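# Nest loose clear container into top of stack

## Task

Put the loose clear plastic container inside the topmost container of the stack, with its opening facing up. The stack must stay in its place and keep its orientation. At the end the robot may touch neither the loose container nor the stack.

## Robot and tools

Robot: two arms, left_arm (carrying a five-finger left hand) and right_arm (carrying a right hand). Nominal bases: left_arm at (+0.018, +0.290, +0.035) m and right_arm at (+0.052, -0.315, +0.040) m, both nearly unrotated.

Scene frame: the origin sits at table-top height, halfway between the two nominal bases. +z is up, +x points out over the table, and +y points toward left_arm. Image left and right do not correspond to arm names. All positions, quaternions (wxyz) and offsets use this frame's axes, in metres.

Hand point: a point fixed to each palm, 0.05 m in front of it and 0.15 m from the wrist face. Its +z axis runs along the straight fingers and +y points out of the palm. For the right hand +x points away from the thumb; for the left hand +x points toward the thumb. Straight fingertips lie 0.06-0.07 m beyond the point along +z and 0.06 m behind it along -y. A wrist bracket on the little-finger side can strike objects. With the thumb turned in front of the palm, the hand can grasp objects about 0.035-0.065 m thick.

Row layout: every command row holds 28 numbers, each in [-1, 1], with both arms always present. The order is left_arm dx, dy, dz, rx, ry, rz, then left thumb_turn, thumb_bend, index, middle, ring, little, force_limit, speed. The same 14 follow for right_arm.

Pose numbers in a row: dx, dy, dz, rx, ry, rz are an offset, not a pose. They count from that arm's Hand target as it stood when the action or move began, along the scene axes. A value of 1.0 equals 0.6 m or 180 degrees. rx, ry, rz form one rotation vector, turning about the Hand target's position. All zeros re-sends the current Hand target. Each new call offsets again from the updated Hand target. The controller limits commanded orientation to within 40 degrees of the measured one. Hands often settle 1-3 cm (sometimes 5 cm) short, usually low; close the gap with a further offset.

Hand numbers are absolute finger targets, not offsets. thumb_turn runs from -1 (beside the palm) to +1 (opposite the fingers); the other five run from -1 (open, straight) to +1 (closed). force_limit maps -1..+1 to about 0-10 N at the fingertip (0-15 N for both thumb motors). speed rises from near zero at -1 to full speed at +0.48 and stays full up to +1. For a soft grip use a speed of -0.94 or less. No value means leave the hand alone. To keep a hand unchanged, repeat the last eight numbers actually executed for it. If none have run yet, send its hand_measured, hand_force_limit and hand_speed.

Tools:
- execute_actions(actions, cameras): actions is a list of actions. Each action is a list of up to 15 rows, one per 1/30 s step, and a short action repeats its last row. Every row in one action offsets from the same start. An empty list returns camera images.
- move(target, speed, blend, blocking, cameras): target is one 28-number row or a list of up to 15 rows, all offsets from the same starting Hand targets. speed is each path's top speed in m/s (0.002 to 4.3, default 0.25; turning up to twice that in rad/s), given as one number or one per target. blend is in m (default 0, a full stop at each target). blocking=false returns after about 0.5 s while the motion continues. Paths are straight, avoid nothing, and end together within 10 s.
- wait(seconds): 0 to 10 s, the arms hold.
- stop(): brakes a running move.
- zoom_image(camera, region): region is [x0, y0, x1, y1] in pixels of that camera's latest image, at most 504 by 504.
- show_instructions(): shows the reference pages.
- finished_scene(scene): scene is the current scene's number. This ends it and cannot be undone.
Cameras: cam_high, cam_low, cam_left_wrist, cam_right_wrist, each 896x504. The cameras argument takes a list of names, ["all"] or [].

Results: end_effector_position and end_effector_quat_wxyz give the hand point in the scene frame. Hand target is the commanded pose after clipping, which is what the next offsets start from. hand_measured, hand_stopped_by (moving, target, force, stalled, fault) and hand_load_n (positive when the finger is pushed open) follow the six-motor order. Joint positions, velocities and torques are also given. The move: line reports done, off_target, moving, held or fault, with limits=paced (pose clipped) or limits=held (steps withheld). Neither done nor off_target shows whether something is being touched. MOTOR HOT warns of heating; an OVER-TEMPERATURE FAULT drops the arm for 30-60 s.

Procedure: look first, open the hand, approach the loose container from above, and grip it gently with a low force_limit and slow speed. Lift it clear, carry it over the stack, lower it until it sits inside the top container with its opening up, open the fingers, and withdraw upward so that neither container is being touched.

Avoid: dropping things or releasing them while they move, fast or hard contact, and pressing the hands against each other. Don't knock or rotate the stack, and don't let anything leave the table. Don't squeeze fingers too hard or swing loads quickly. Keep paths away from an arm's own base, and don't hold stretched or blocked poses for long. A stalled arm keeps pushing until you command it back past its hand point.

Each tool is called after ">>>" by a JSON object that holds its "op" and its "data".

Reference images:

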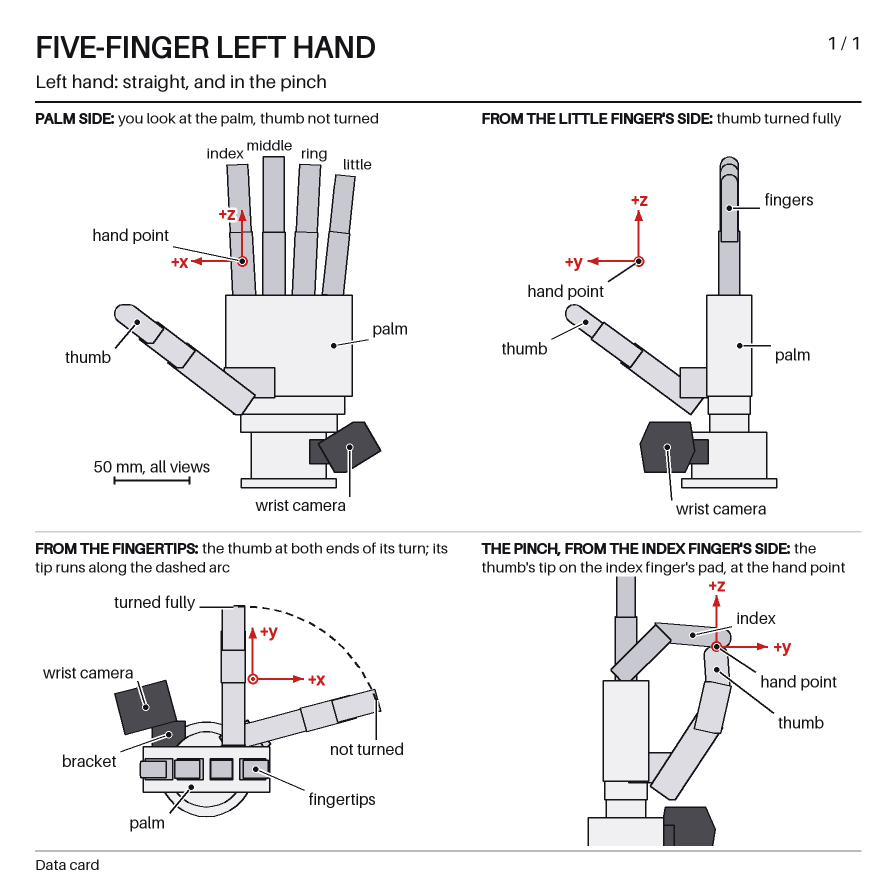

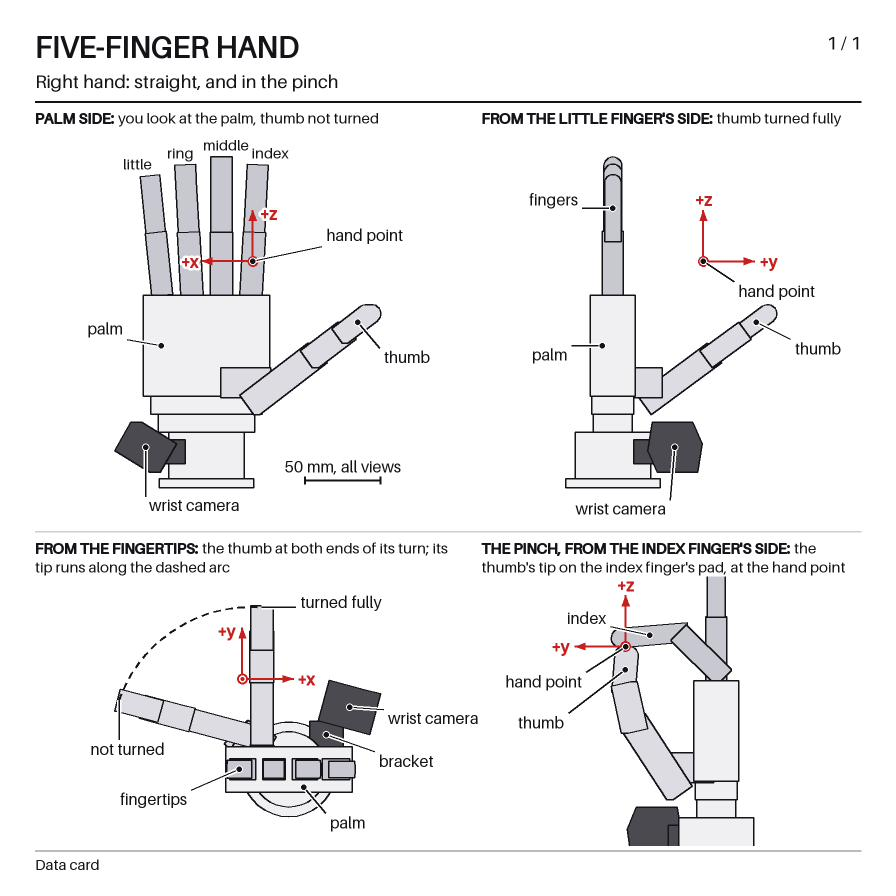

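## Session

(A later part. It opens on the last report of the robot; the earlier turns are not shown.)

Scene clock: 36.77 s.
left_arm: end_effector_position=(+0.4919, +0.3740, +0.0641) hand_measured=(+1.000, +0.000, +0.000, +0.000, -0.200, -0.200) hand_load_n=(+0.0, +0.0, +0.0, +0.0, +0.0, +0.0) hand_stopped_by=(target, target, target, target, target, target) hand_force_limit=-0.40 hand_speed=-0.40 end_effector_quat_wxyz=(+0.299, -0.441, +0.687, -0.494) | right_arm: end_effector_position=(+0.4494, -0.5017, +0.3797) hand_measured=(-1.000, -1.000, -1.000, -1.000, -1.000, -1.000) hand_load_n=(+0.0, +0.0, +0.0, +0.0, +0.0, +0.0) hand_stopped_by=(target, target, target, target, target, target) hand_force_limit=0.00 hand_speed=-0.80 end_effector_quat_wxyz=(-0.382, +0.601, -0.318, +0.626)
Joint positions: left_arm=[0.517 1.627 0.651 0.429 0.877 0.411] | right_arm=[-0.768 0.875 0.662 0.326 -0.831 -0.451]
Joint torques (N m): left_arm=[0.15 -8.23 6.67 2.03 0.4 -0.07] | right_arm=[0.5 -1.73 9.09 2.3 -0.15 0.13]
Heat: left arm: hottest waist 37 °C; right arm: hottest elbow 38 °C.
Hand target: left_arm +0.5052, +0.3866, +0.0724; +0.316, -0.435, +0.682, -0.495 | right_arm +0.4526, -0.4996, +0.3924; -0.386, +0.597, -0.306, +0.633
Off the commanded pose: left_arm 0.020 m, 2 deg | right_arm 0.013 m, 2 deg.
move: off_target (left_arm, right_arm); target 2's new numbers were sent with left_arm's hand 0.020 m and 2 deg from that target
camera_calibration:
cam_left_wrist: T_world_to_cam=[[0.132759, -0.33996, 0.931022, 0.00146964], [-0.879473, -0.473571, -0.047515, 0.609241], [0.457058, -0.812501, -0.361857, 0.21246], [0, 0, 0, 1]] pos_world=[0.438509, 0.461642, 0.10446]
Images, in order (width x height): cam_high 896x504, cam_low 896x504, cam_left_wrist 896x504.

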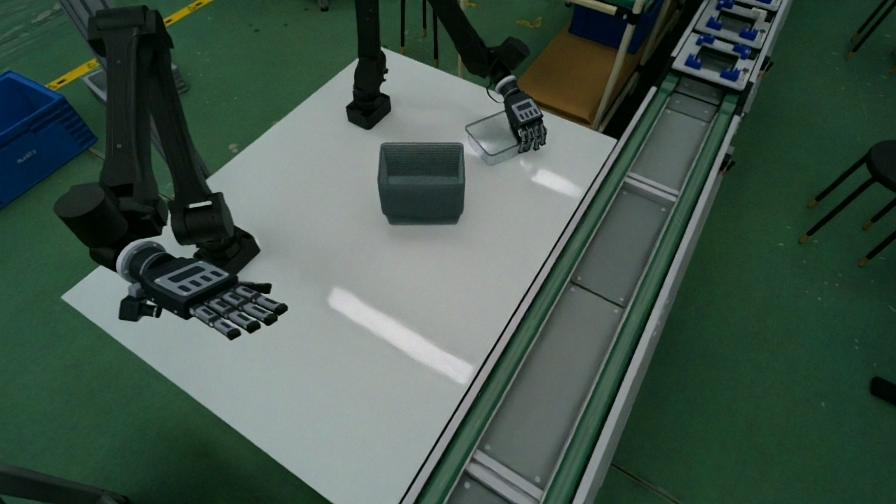

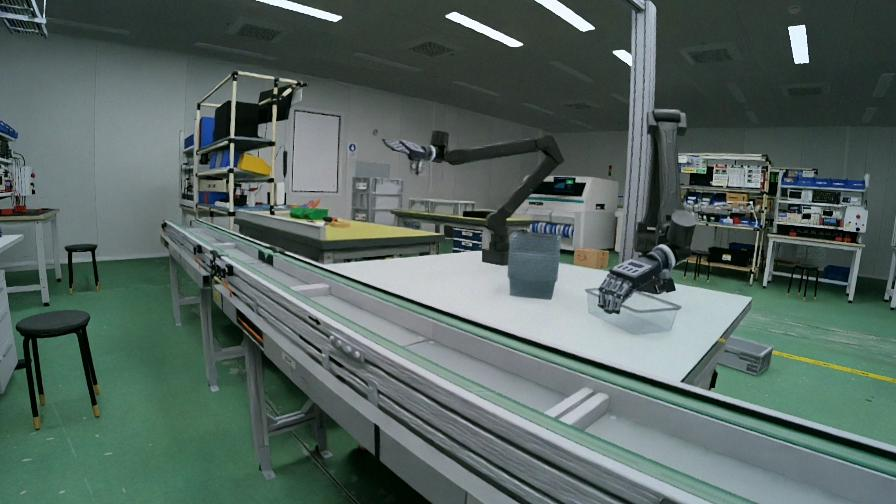

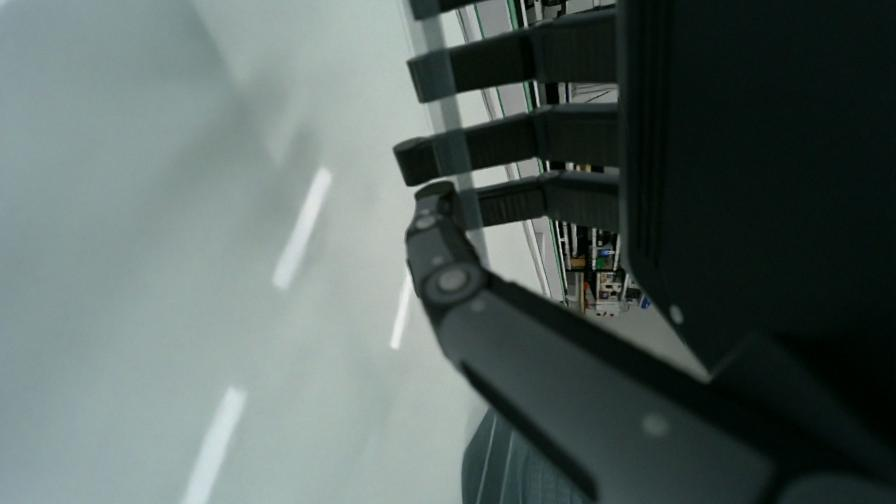

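>>> {"op": "move", "data": {"target": [0,0,0,0,0,0,1,0,0.45,0.45,-0.1,-0.1,-0.4,-0.88,0,0,0,0,0,0,-1,-1,-1,-1,-1,-1,0,-0.8], "cameras": ["cam_low","cam_high"], "speed": 0.15}}

>>> {"op": "zoom_image", "data": {"camera": "cam_high", "region": [440, 60, 560, 180]}}

>>> {"op": "zoom_image", "data": {"camera": "cam_low", "region": [580, 220, 700, 340]}}

Scene clock: 37.70 s.
left_arm: end_effector_position=(+0.4919, +0.3740, +0.0641) hand_measured=(+1.000, +0.000, +0.154, +0.154, -0.100, -0.100) hand_load_n=(+0.0, +1.5, +5.0, +4.5, +0.0, +0.0) hand_stopped_by=(target, target, force, force, target, target) hand_force_limit=-0.40 hand_speed=-0.88 end_effector_quat_wxyz=(+0.299, -0.441, +0.687, -0.494) | right_arm: end_effector_position=(+0.4494, -0.5017, +0.3797) hand_measured=(-1.000, -1.000, -1.000, -1.000, -1.000, -1.000) hand_load_n=(+0.0, +0.0, -0.5, +0.0, -0.5, +0.0) hand_stopped_by=(target, target, target, target, target, target) hand_force_limit=0.00 hand_speed=-0.80 end_effector_quat_wxyz=(-0.382, +0.601, -0.318, +0.626)
Joint positions: left_arm=[0.517 1.627 0.651 0.429 0.877 0.411] | right_arm=[-0.768 0.875 0.662 0.326 -0.831 -0.451]
Joint torques (N m): left_arm=[0.15 -8.47 6.67 2.1 0.41 -0.07] | right_arm=[0.44 -1.79 9.07 2.28 -0.15 0.13]
Motor temperatures (°C): left_arm=[37 34 37 32 30 29] | right_arm=[35 33 39 32 32 32]
Heat: left arm: hottest waist 37 °C; right arm: hottest elbow 39 °C.
Hand target: left_arm +0.5052, +0.3866, +0.0724; +0.316, -0.435, +0.682, -0.495 | right_arm +0.4526, -0.4996, +0.3924; -0.386, +0.597, -0.306, +0.633
Off the commanded pose: left_arm 0.020 m, 2 deg | right_arm 0.013 m, 2 deg.
move: off_target (left_arm, right_arm)
Images, in order (width x height): cam_high 896x504, cam_low 896x504.

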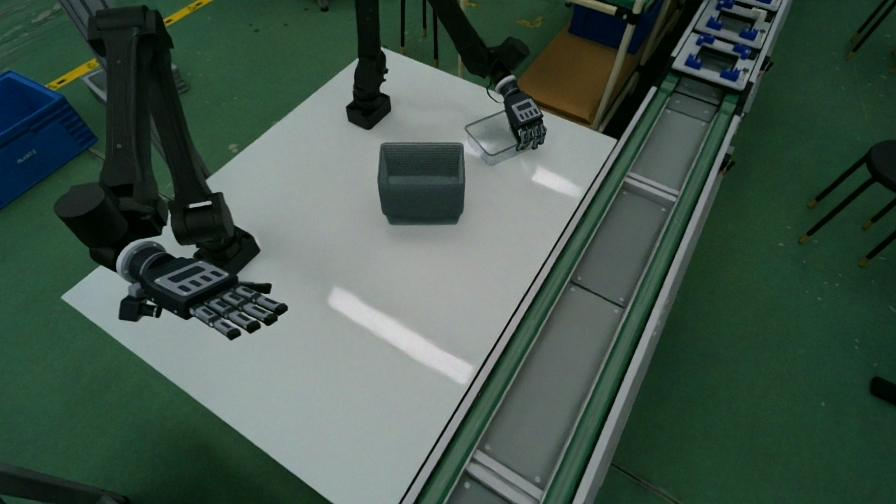

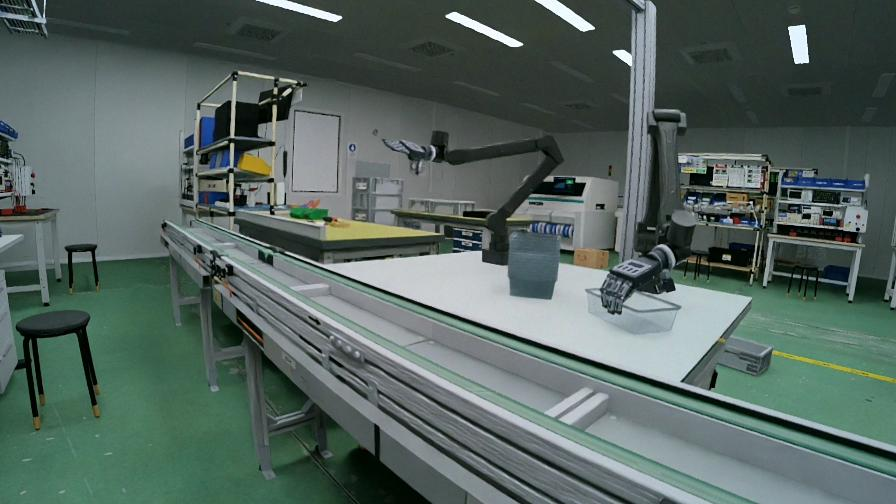

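Scaled by 4.200 from the camera's 896x504 image, which has a finer 1280x720 frame.

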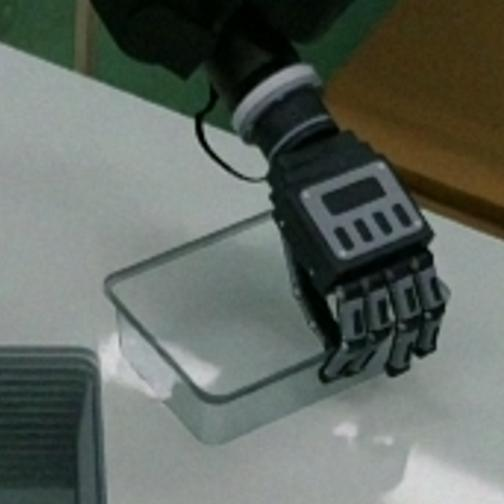

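Scaled by 4.200 from the camera's 896x504 image, which has a finer 1280x720 frame.

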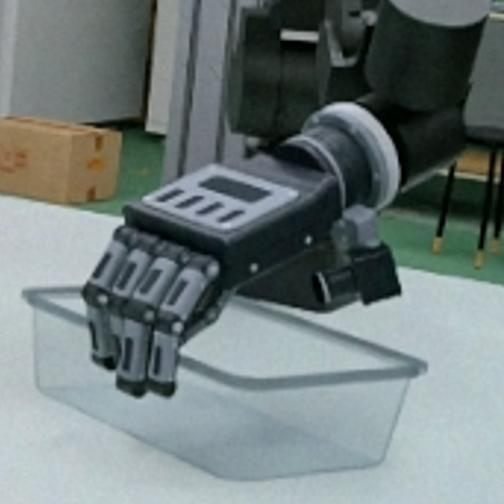

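>>> {"op": "move", "data": {"target": [[0,0,0.25,0,0,0,1,0,0.45,0.45,-0.1,-0.1,-0.4,-0.88,0,0,0,0,0,0,-1,-1,-1,-1,-1,-1,0,-0.8],[-0.1345,-0.6335,0.366,0,0,-0.172,1,0,0.45,0.45,-0.1,-0.1,-0.4,-0.88,0,0,0,0,0,0,-1,-1,-1,-1,-1,-1,0,-0.8]], "cameras": ["cam_low","cam_high","cam_left_wrist"], "speed": [0.15,0.25], "blend": [0.05,0]}}

>>> {"op": "zoom_image", "data": {"camera": "cam_high", "region": [350, 60, 550, 240]}}

>>> {"op": "zoom_image", "data": {"camera": "cam_low", "region": [460, 160, 620, 320]}}

Scene clock: 43.47 s.
left_arm: end_effector_position=(+0.4095, +0.0121, +0.2695) hand_measured=(+1.000, +0.000, +0.154, +0.154, -0.100, -0.100) hand_load_n=(+0.0, +3.0, +3.5, +4.5, +0.0, +0.0) hand_stopped_by=(target, target, force, force, target, target) hand_force_limit=-0.40 hand_speed=-0.88 end_effector_quat_wxyz=(+0.164, -0.239, +0.781, -0.554) | right_arm: end_effector_position=(+0.4494, -0.5017, +0.3797) hand_measured=(-1.000, -1.000, -1.000, -1.000, -1.000, -1.000) hand_load_n=(+0.0, +0.0, +0.0, +0.0, +0.0, +0.0) hand_stopped_by=(target, target, target, target, target, target) hand_force_limit=0.00 hand_speed=-0.80 end_effector_quat_wxyz=(-0.382, +0.601, -0.318, +0.626)
Joint positions: left_arm=[-0.342 1.121 0.814 -0.104 0.585 0.227] | right_arm=[-0.768 0.875 0.662 0.326 -0.831 -0.451]
Joint torques (N m): left_arm=[-0.67 -4.54 11.36 1.26 -0.01 -0.14] | right_arm=[0.44 -1.85 9.1 2.3 -0.15 0.13]
Heat: left arm: hottest waist 37 °C; right arm: hottest elbow 39 °C.
Hand target: left_arm +0.4245, +0.0065, +0.2919; +0.172, -0.237, +0.774, -0.561 | right_arm +0.4526, -0.4996, +0.3924; -0.386, +0.597, -0.306, +0.633
Off the commanded pose: left_arm 0.028 m, 2 deg | right_arm 0.013 m, 2 deg.
move: off_target (left_arm, right_arm)
camera_calibration:
cam_left_wrist: T_world_to_cam=[[-0.0720525, -0.369247, 0.926534, -0.216383], [-0.997221, 0.0443209, -0.0598864, 0.420338], [-0.0189519, -0.928274, -0.371415, 0.229294], [0, 0, 0, 1]] pos_world=[0.407924, 0.114319, 0.310821]
Images, in order (width x height): cam_high 896x504, cam_low 896x504, cam_left_wrist 896x504.

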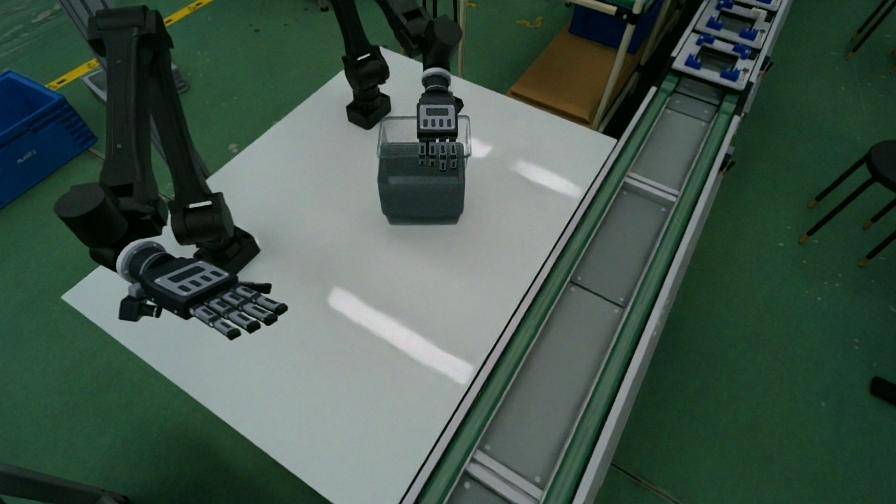

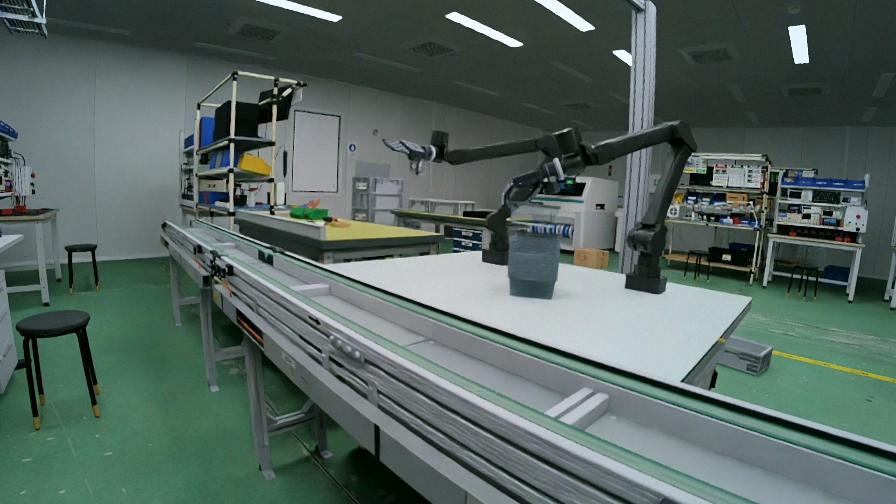

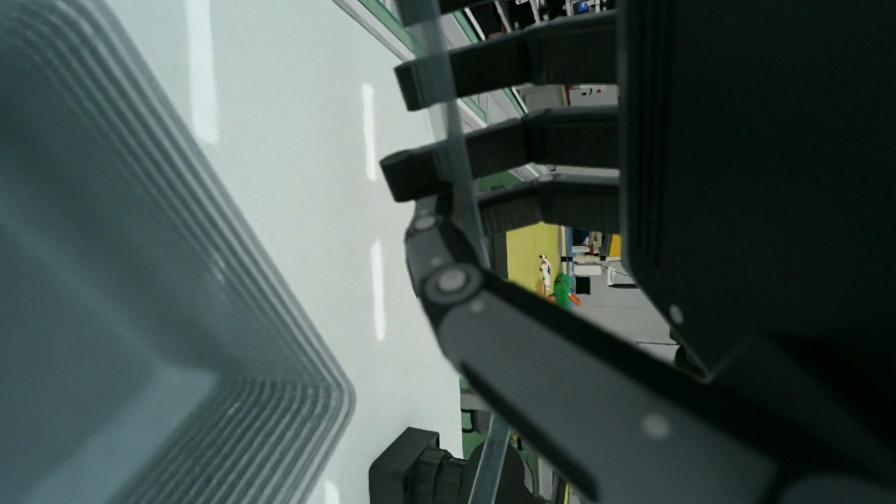

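Scaled by 2.520 from the camera's 896x504 image, which has a finer 1280x720 frame.

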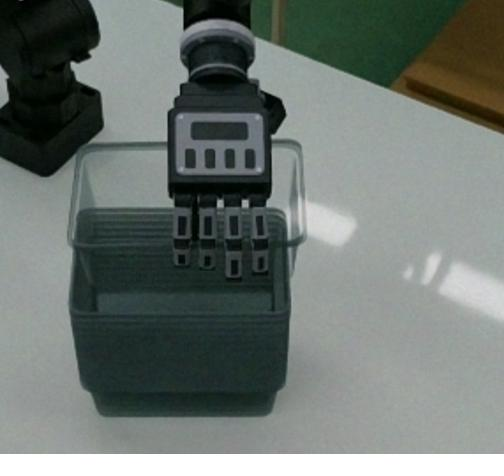

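Scaled by 3.150 from the camera's 896x504 image, which has a finer 1280x720 frame.

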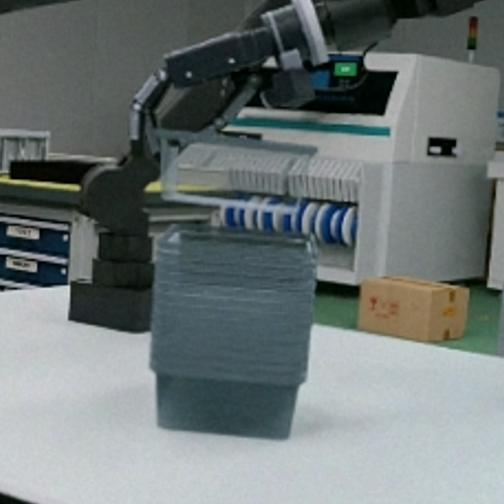

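>>> {"op": "move", "data": {"target": [-0.0225,0.0,-0.065,0,0,0,1,0,0.45,0.45,-0.1,-0.1,-0.4,-0.88,0,0,0,0,0,0,-1,-1,-1,-1,-1,-1,0,-0.8], "cameras": ["cam_low","cam_high"], "speed": 0.15}}

>>> {"op": "zoom_image", "data": {"camera": "cam_high", "region": [360, 100, 490, 230]}}

>>> {"op": "zoom_image", "data": {"camera": "cam_low", "region": [490, 180, 590, 300]}}

Scene clock: 44.83 s.
left_arm: end_effector_position=(+0.4109, +0.0128, +0.2549) hand_measured=(+1.000, +0.000, +0.154, +0.154, -0.100, -0.100) hand_load_n=(+0.0, +3.0, +3.5, +4.5, +0.0, +0.0) hand_stopped_by=(target, target, force, force, target, target) hand_force_limit=-0.40 hand_speed=-0.88 end_effector_quat_wxyz=(+0.175, -0.238, +0.775, -0.558) | right_arm: end_effector_position=(+0.4494, -0.5017, +0.3797) hand_measured=(-1.000, -1.000, -1.000, -1.000, -1.000, -1.000) hand_load_n=(+0.0, +0.0, +0.0, +0.0, +0.0, +0.0) hand_stopped_by=(target, target, target, target, target, target) hand_force_limit=0.00 hand_speed=-0.80 end_effector_quat_wxyz=(-0.382, +0.601, -0.318, +0.626)
Joint positions: left_arm=[-0.343 1.129 0.767 -0.023 0.572 0.221] | right_arm=[-0.768 0.875 0.662 0.326 -0.831 -0.451]
Joint torques (N m): left_arm=[-1.73 -4.66 7.32 2.37 -0.03 -0.13] | right_arm=[0.38 -1.85 9.07 2.29 -0.16 0.13]
Heat: left arm: hottest waist 37 °C; right arm: hottest elbow 39 °C.
Hand target: left_arm +0.4111, +0.0065, +0.2529; +0.172, -0.237, +0.774, -0.562 | right_arm +0.4526, -0.4996, +0.3924; -0.386, +0.597, -0.306, +0.633
Off the commanded pose: left_arm 0.007 m, 1 deg | right_arm 0.013 m, 2 deg.
move: off_target (right_arm)
Images, in order (width x height): cam_high 896x504, cam_low 896x504.

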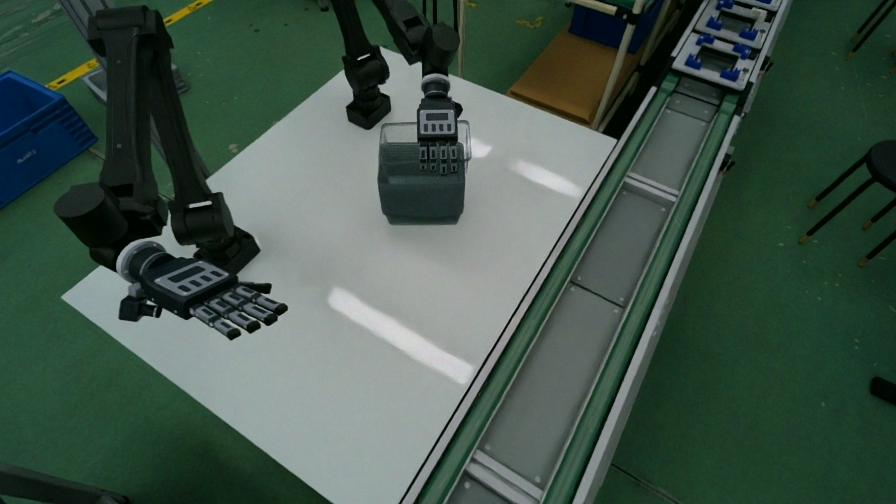

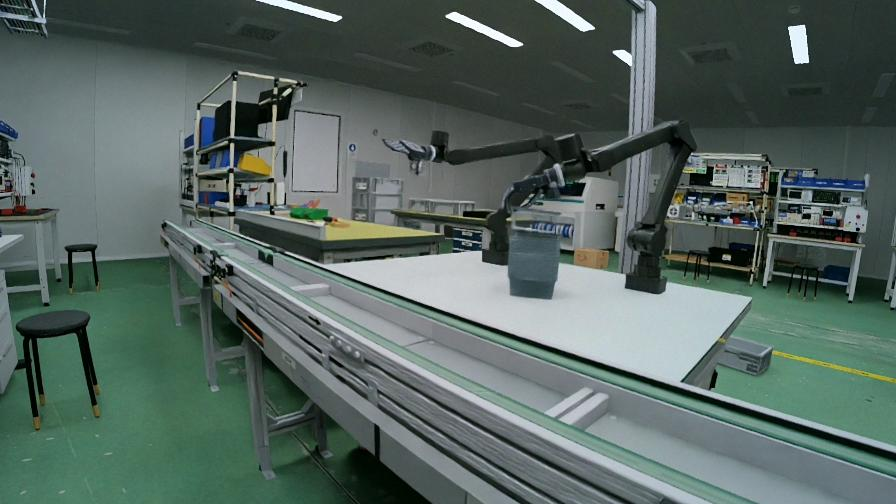

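Scaled by 3.877 from the camera's 896x504 image, which has a finer 1280x720 frame.

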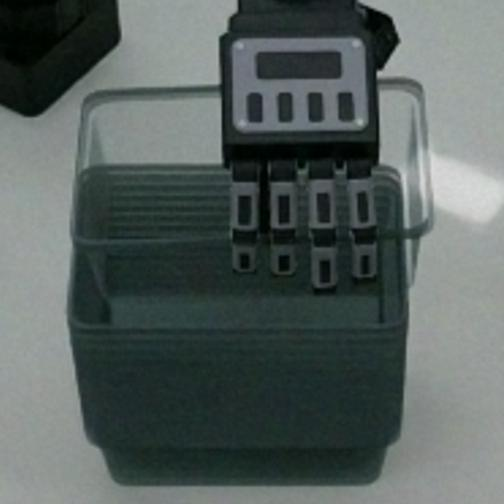

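Scaled by 4.200 from the camera's 896x504 image, which has a finer 1280x720 frame.

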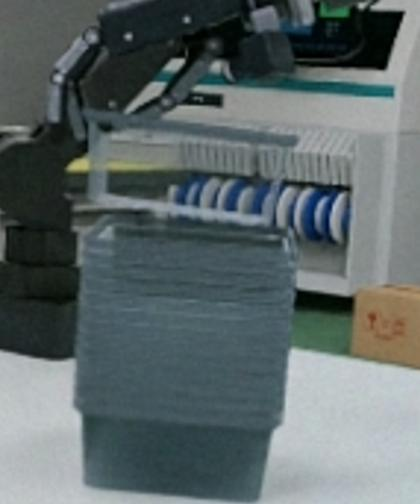

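>>> {"op": "move", "data": {"target": [-0.0200,-0.003,-0.015,0,0,-0.007,1,0,0.45,0.45,-0.1,-0.1,-0.4,-0.88,0,0,0,0,0,0,-1,-1,-1,-1,-1,-1,0,-0.8], "cameras": ["cam_low","cam_high"], "speed": 0.1}}

>>> {"op": "zoom_image", "data": {"camera": "cam_high", "region": [360, 100, 490, 230]}}

>>> {"op": "zoom_image", "data": {"camera": "cam_low", "region": [490, 180, 590, 300]}}

Scene clock: 46.30 s.
left_arm: end_effector_position=(+0.4015, +0.0106, +0.2416) hand_measured=(+1.000, +0.000, +0.154, +0.154, -0.100, -0.100) hand_load_n=(+0.0, +2.5, +3.5, +4.5, +0.0, +0.0) hand_stopped_by=(target, target, force, force, target, target) hand_force_limit=-0.40 hand_speed=-0.88 end_effector_quat_wxyz=(+0.167, -0.236, +0.779, -0.557) | right_arm: end_effector_position=(+0.4494, -0.5017, +0.3797) hand_measured=(-1.000, -1.000, -1.000, -1.000, -1.000, -1.000) hand_load_n=(+0.0, +0.0, +0.0, +0.0, +0.0, +0.0) hand_stopped_by=(target, target, target, target, target, target) hand_force_limit=0.00 hand_speed=-0.80 end_effector_quat_wxyz=(-0.382, +0.601, -0.318, +0.626)
Joint positions: left_arm=[-0.354 1.129 0.736 -0.004 0.575 0.221] | right_arm=[-0.768 0.875 0.662 0.326 -0.831 -0.451]
Joint torques (N m): left_arm=[-1.67 -5.48 7.01 2.39 0.29 -0.08] | right_arm=[0.44 -1.79 9.06 2.28 -0.15 0.12]
Heat: left arm: hottest waist 37 °C; right arm: hottest elbow 39 °C.
Hand target: left_arm +0.3991, +0.0047, +0.2439; +0.166, -0.229, +0.776, -0.563 | right_arm +0.4526, -0.4996, +0.3924; -0.386, +0.597, -0.306, +0.633
Off the commanded pose: left_arm 0.007 m, 1 deg | right_arm 0.013 m, 2 deg.
move: off_target (right_arm)
Images, in order (width x height): cam_high 896x504, cam_low 896x504.

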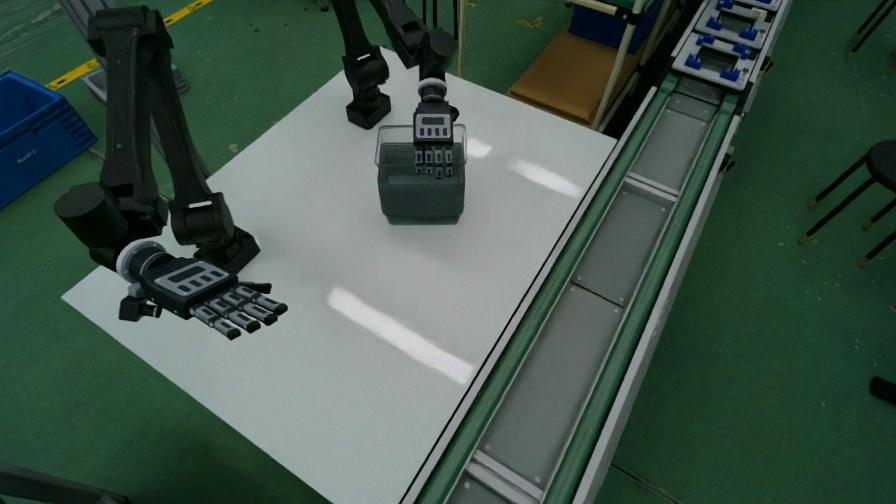

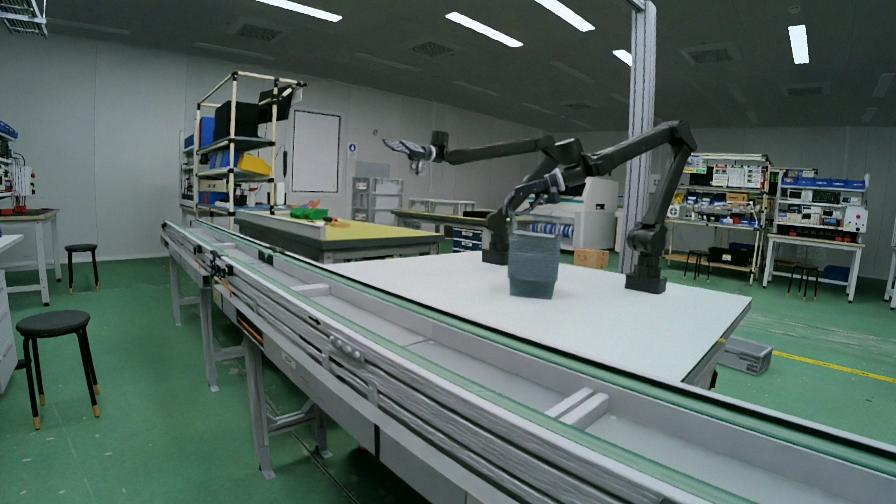

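Scaled by 3.877 from the camera's 896x504 image, which has a finer 1280x720 frame.

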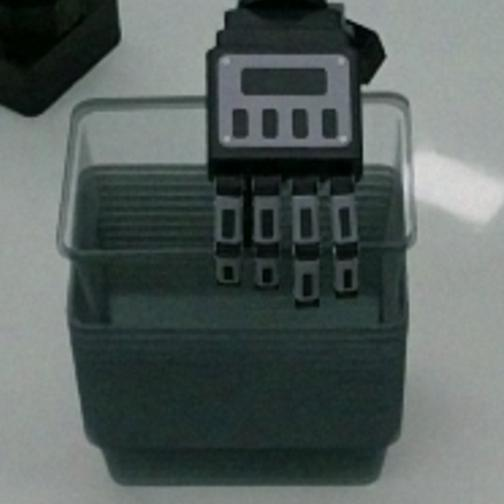

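Scaled by 4.200 from the camera's 896x504 image, which has a finer 1280x720 frame.

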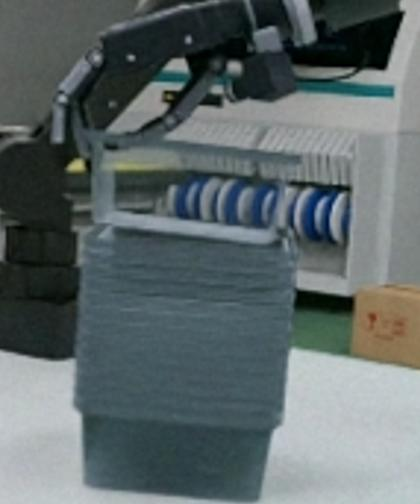

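>>> {"op": "move", "data": {"target": [-0.006,0.004,-0.058,0,0,0,1,0,0.45,0.45,-0.1,-0.1,-0.4,-0.88,0,0,0,0,0,0,-1,-1,-1,-1,-1,-1,0,-0.8], "cameras": ["cam_low","cam_high"], "speed": 0.08}}

>>> {"op": "zoom_image", "data": {"camera": "cam_high", "region": [370, 120, 480, 230]}}

>>> {"op": "zoom_image", "data": {"camera": "cam_low", "region": [490, 190, 580, 300]}}

Scene clock: 47.73 s.
left_arm: end_effector_position=(+0.3964, +0.0122, +0.2111) hand_measured=(+1.000, +0.000, +0.154, +0.154, -0.100, -0.100) hand_load_n=(+0.0, +2.5, +3.5, +4.5, +0.0, +0.0) hand_stopped_by=(target, target, force, force, target, target) hand_force_limit=-0.40 hand_speed=-0.88 end_effector_quat_wxyz=(+0.169, -0.233, +0.777, -0.559) | right_arm: end_effector_position=(+0.4494, -0.5017, +0.3797) hand_measured=(-1.000, -1.000, -1.000, -1.000, -1.000, -1.000) hand_load_n=(+0.0, +0.0, +0.0, -0.5, +0.0, +0.0) hand_stopped_by=(target, target, target, target, target, target) hand_force_limit=0.00 hand_speed=-0.80 end_effector_quat_wxyz=(-0.382, +0.601, -0.318, +0.626)
Joint positions: left_arm=[-0.354 1.156 0.661 0.107 0.577 0.221] | right_arm=[-0.768 0.875 0.662 0.326 -0.831 -0.451]
Joint torques (N m): left_arm=[-1.38 -4.54 6.8 2.37 0.29 -0.07] | right_arm=[0.5 -1.79 9.07 2.3 -0.15 0.12]
Heat: left arm: hottest waist 37 °C; right arm: hottest elbow 39 °C.
Hand target: left_arm +0.3954, +0.0071, +0.2092; +0.166, -0.228, +0.776, -0.563 | right_arm +0.4526, -0.4996, +0.3924; -0.386, +0.597, -0.306, +0.633
Off the commanded pose: left_arm 0.005 m, 1 deg | right_arm 0.013 m, 2 deg.
move: off_target (right_arm)
Images, in order (width x height): cam_high 896x504, cam_low 896x504.

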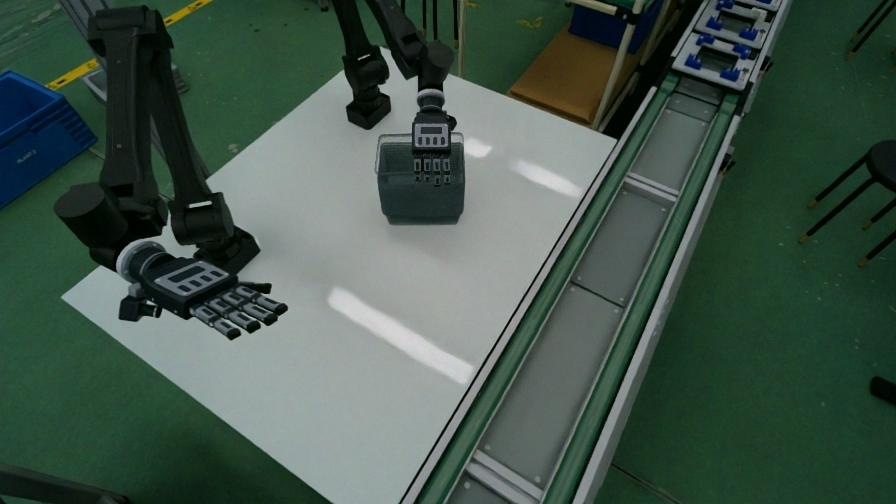

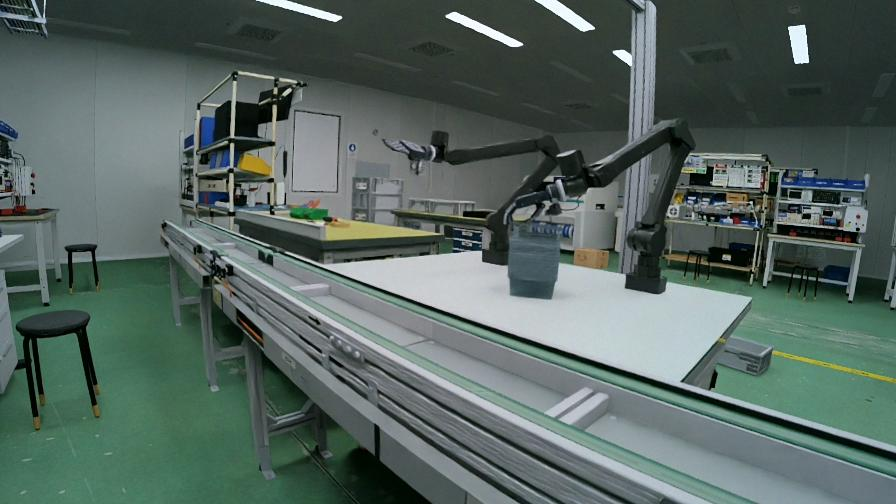

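Scaled by 4.582 from the camera's 896x504 image, which has a finer 1280x720 frame.

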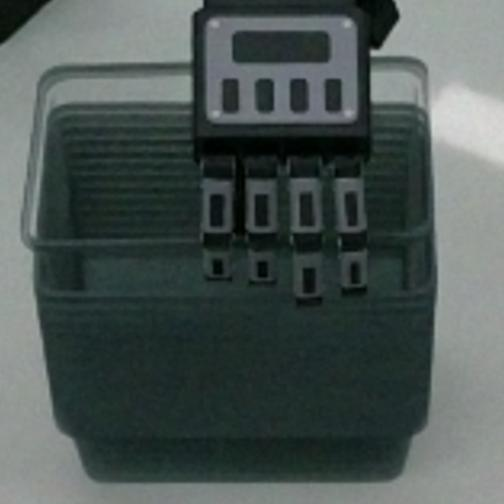

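Scaled by 4.582 from the camera's 896x504 image, which has a finer 1280x720 frame.

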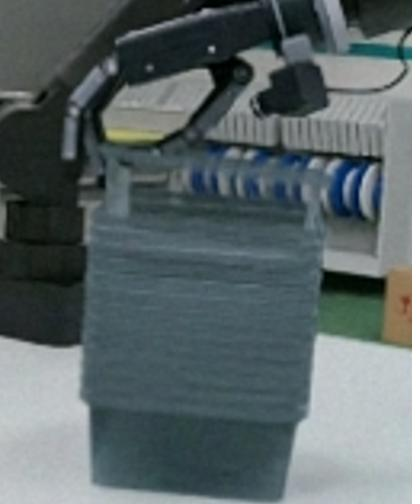

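>>> {"op": "zoom_image", "data": {"camera": "cam_low", "region": [504, 215, 566, 250]}}

>>> {"op": "zoom_image", "data": {"camera": "cam_high", "region": [370, 155, 420, 195]}}

>>> {"op": "zoom_image", "data": {"camera": "cam_high", "region": [425, 125, 475, 195]}}

Scaled by 8.129 from the camera's 896x504 image, which has a finer 1280x720 frame.

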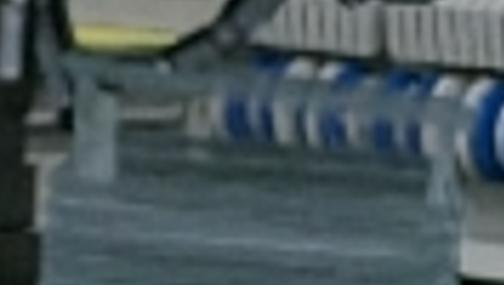

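Scaled by 10.080 from the camera's 896x504 image, which has a finer 1280x720 frame.

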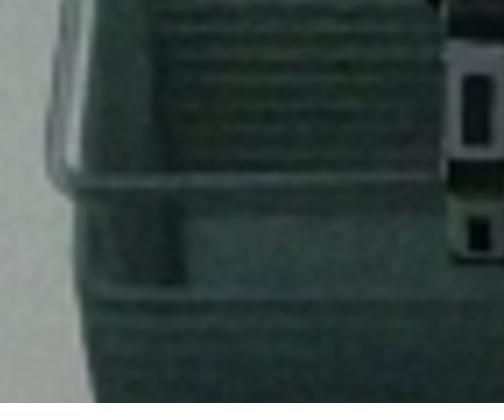

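Scaled by 7.200 from the camera's 896x504 image, which has a finer 1280x720 frame.

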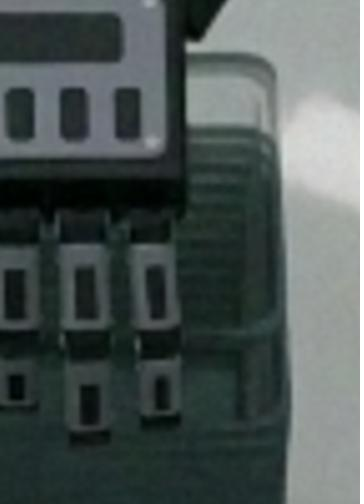

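>>> {"op": "move", "data": {"target": [0,0.006,-0.022,0,0,0,1,0,0.45,0.45,-0.1,-0.1,-0.4,-0.88,0,0,0,0,0,0,-1,-1,-1,-1,-1,-1,0,-0.8], "cameras": ["cam_low","cam_high"], "speed": 0.08}}

>>> {"op": "zoom_image", "data": {"camera": "cam_high", "region": [370, 120, 480, 230]}}

>>> {"op": "zoom_image", "data": {"camera": "cam_low", "region": [500, 200, 570, 250]}}

Scene clock: 49.60 s.
left_arm: end_effector_position=(+0.3960, +0.0112, +0.2033) hand_measured=(+1.000, +0.000, +0.154, +0.154, -0.100, -0.100) hand_load_n=(-0.5, +2.5, +4.0, +4.0, +0.0, +0.0) hand_stopped_by=(target, target, force, force, target, target) hand_force_limit=-0.40 hand_speed=-0.88 end_effector_quat_wxyz=(+0.170, -0.229, +0.776, -0.563) | right_arm: end_effector_position=(+0.4494, -0.5017, +0.3797) hand_measured=(-1.000, -1.000, -1.000, -1.000, -1.000, -1.000) hand_load_n=(+0.0, +0.0, +0.0, +0.0, +0.0, +0.0) hand_stopped_by=(target, target, target, target, target, target) hand_force_limit=0.00 hand_speed=-0.80 end_effector_quat_wxyz=(-0.382, +0.601, -0.318, +0.626)
Joint positions: left_arm=[-0.354 1.171 0.642 0.151 0.584 0.221] | right_arm=[-0.768 0.875 0.662 0.326 -0.831 -0.451]
Joint torques (N m): left_arm=[-0.91 -4.37 6.26 2.26 0.36 -0.01] | right_arm=[0.44 -1.9 9.09 2.29 -0.15 0.12]
Heat: left arm: hottest waist 37 °C; right arm: hottest elbow 39 °C.
Hand target: left_arm +0.3955, +0.0107, +0.1961; +0.166, -0.228, +0.776, -0.563 | right_arm +0.4526, -0.4996, +0.3924; -0.386, +0.597, -0.306, +0.633
Off the commanded pose: left_arm 0.007 m, 0 deg | right_arm 0.013 m, 2 deg.
move: off_target (right_arm)
Images, in order (width x height): cam_high 896x504, cam_low 896x504.

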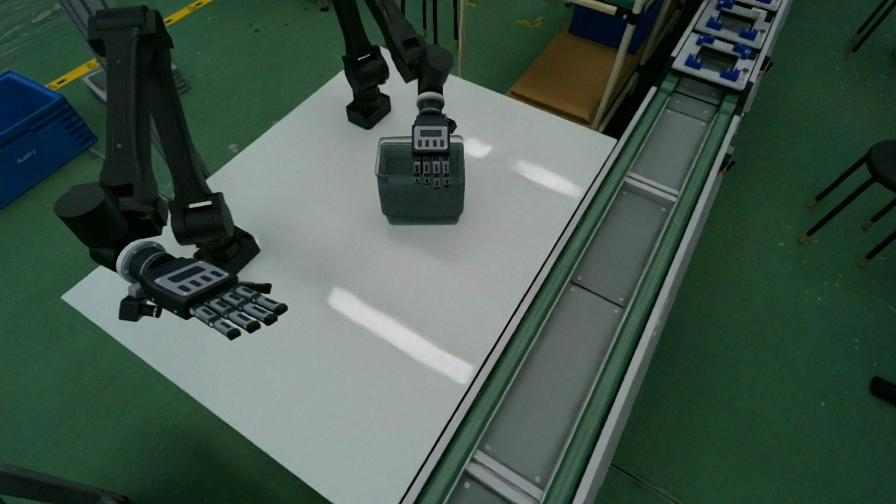

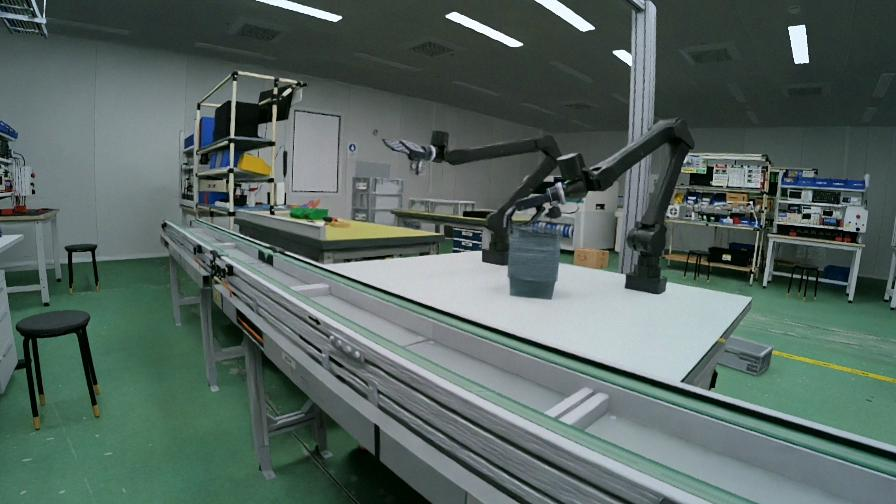

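Scaled by 4.582 from the camera's 896x504 image, which has a finer 1280x720 frame.

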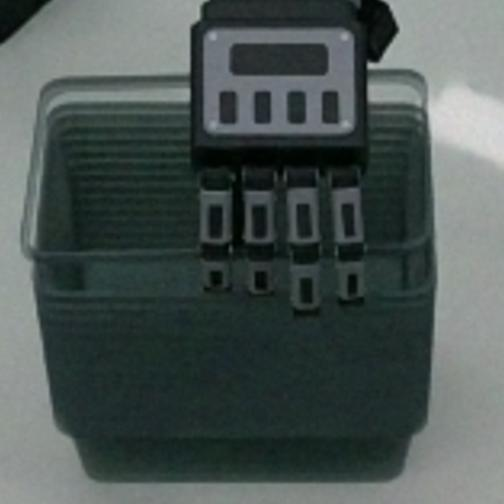

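Scaled by 7.200 from the camera's 896x504 image, which has a finer 1280x720 frame.

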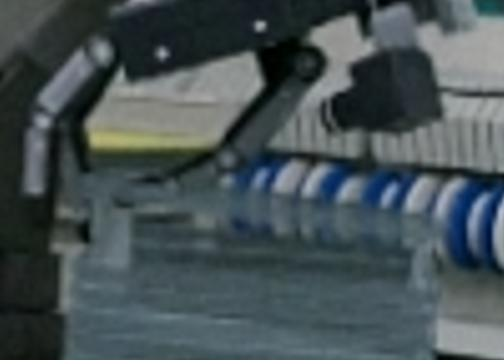

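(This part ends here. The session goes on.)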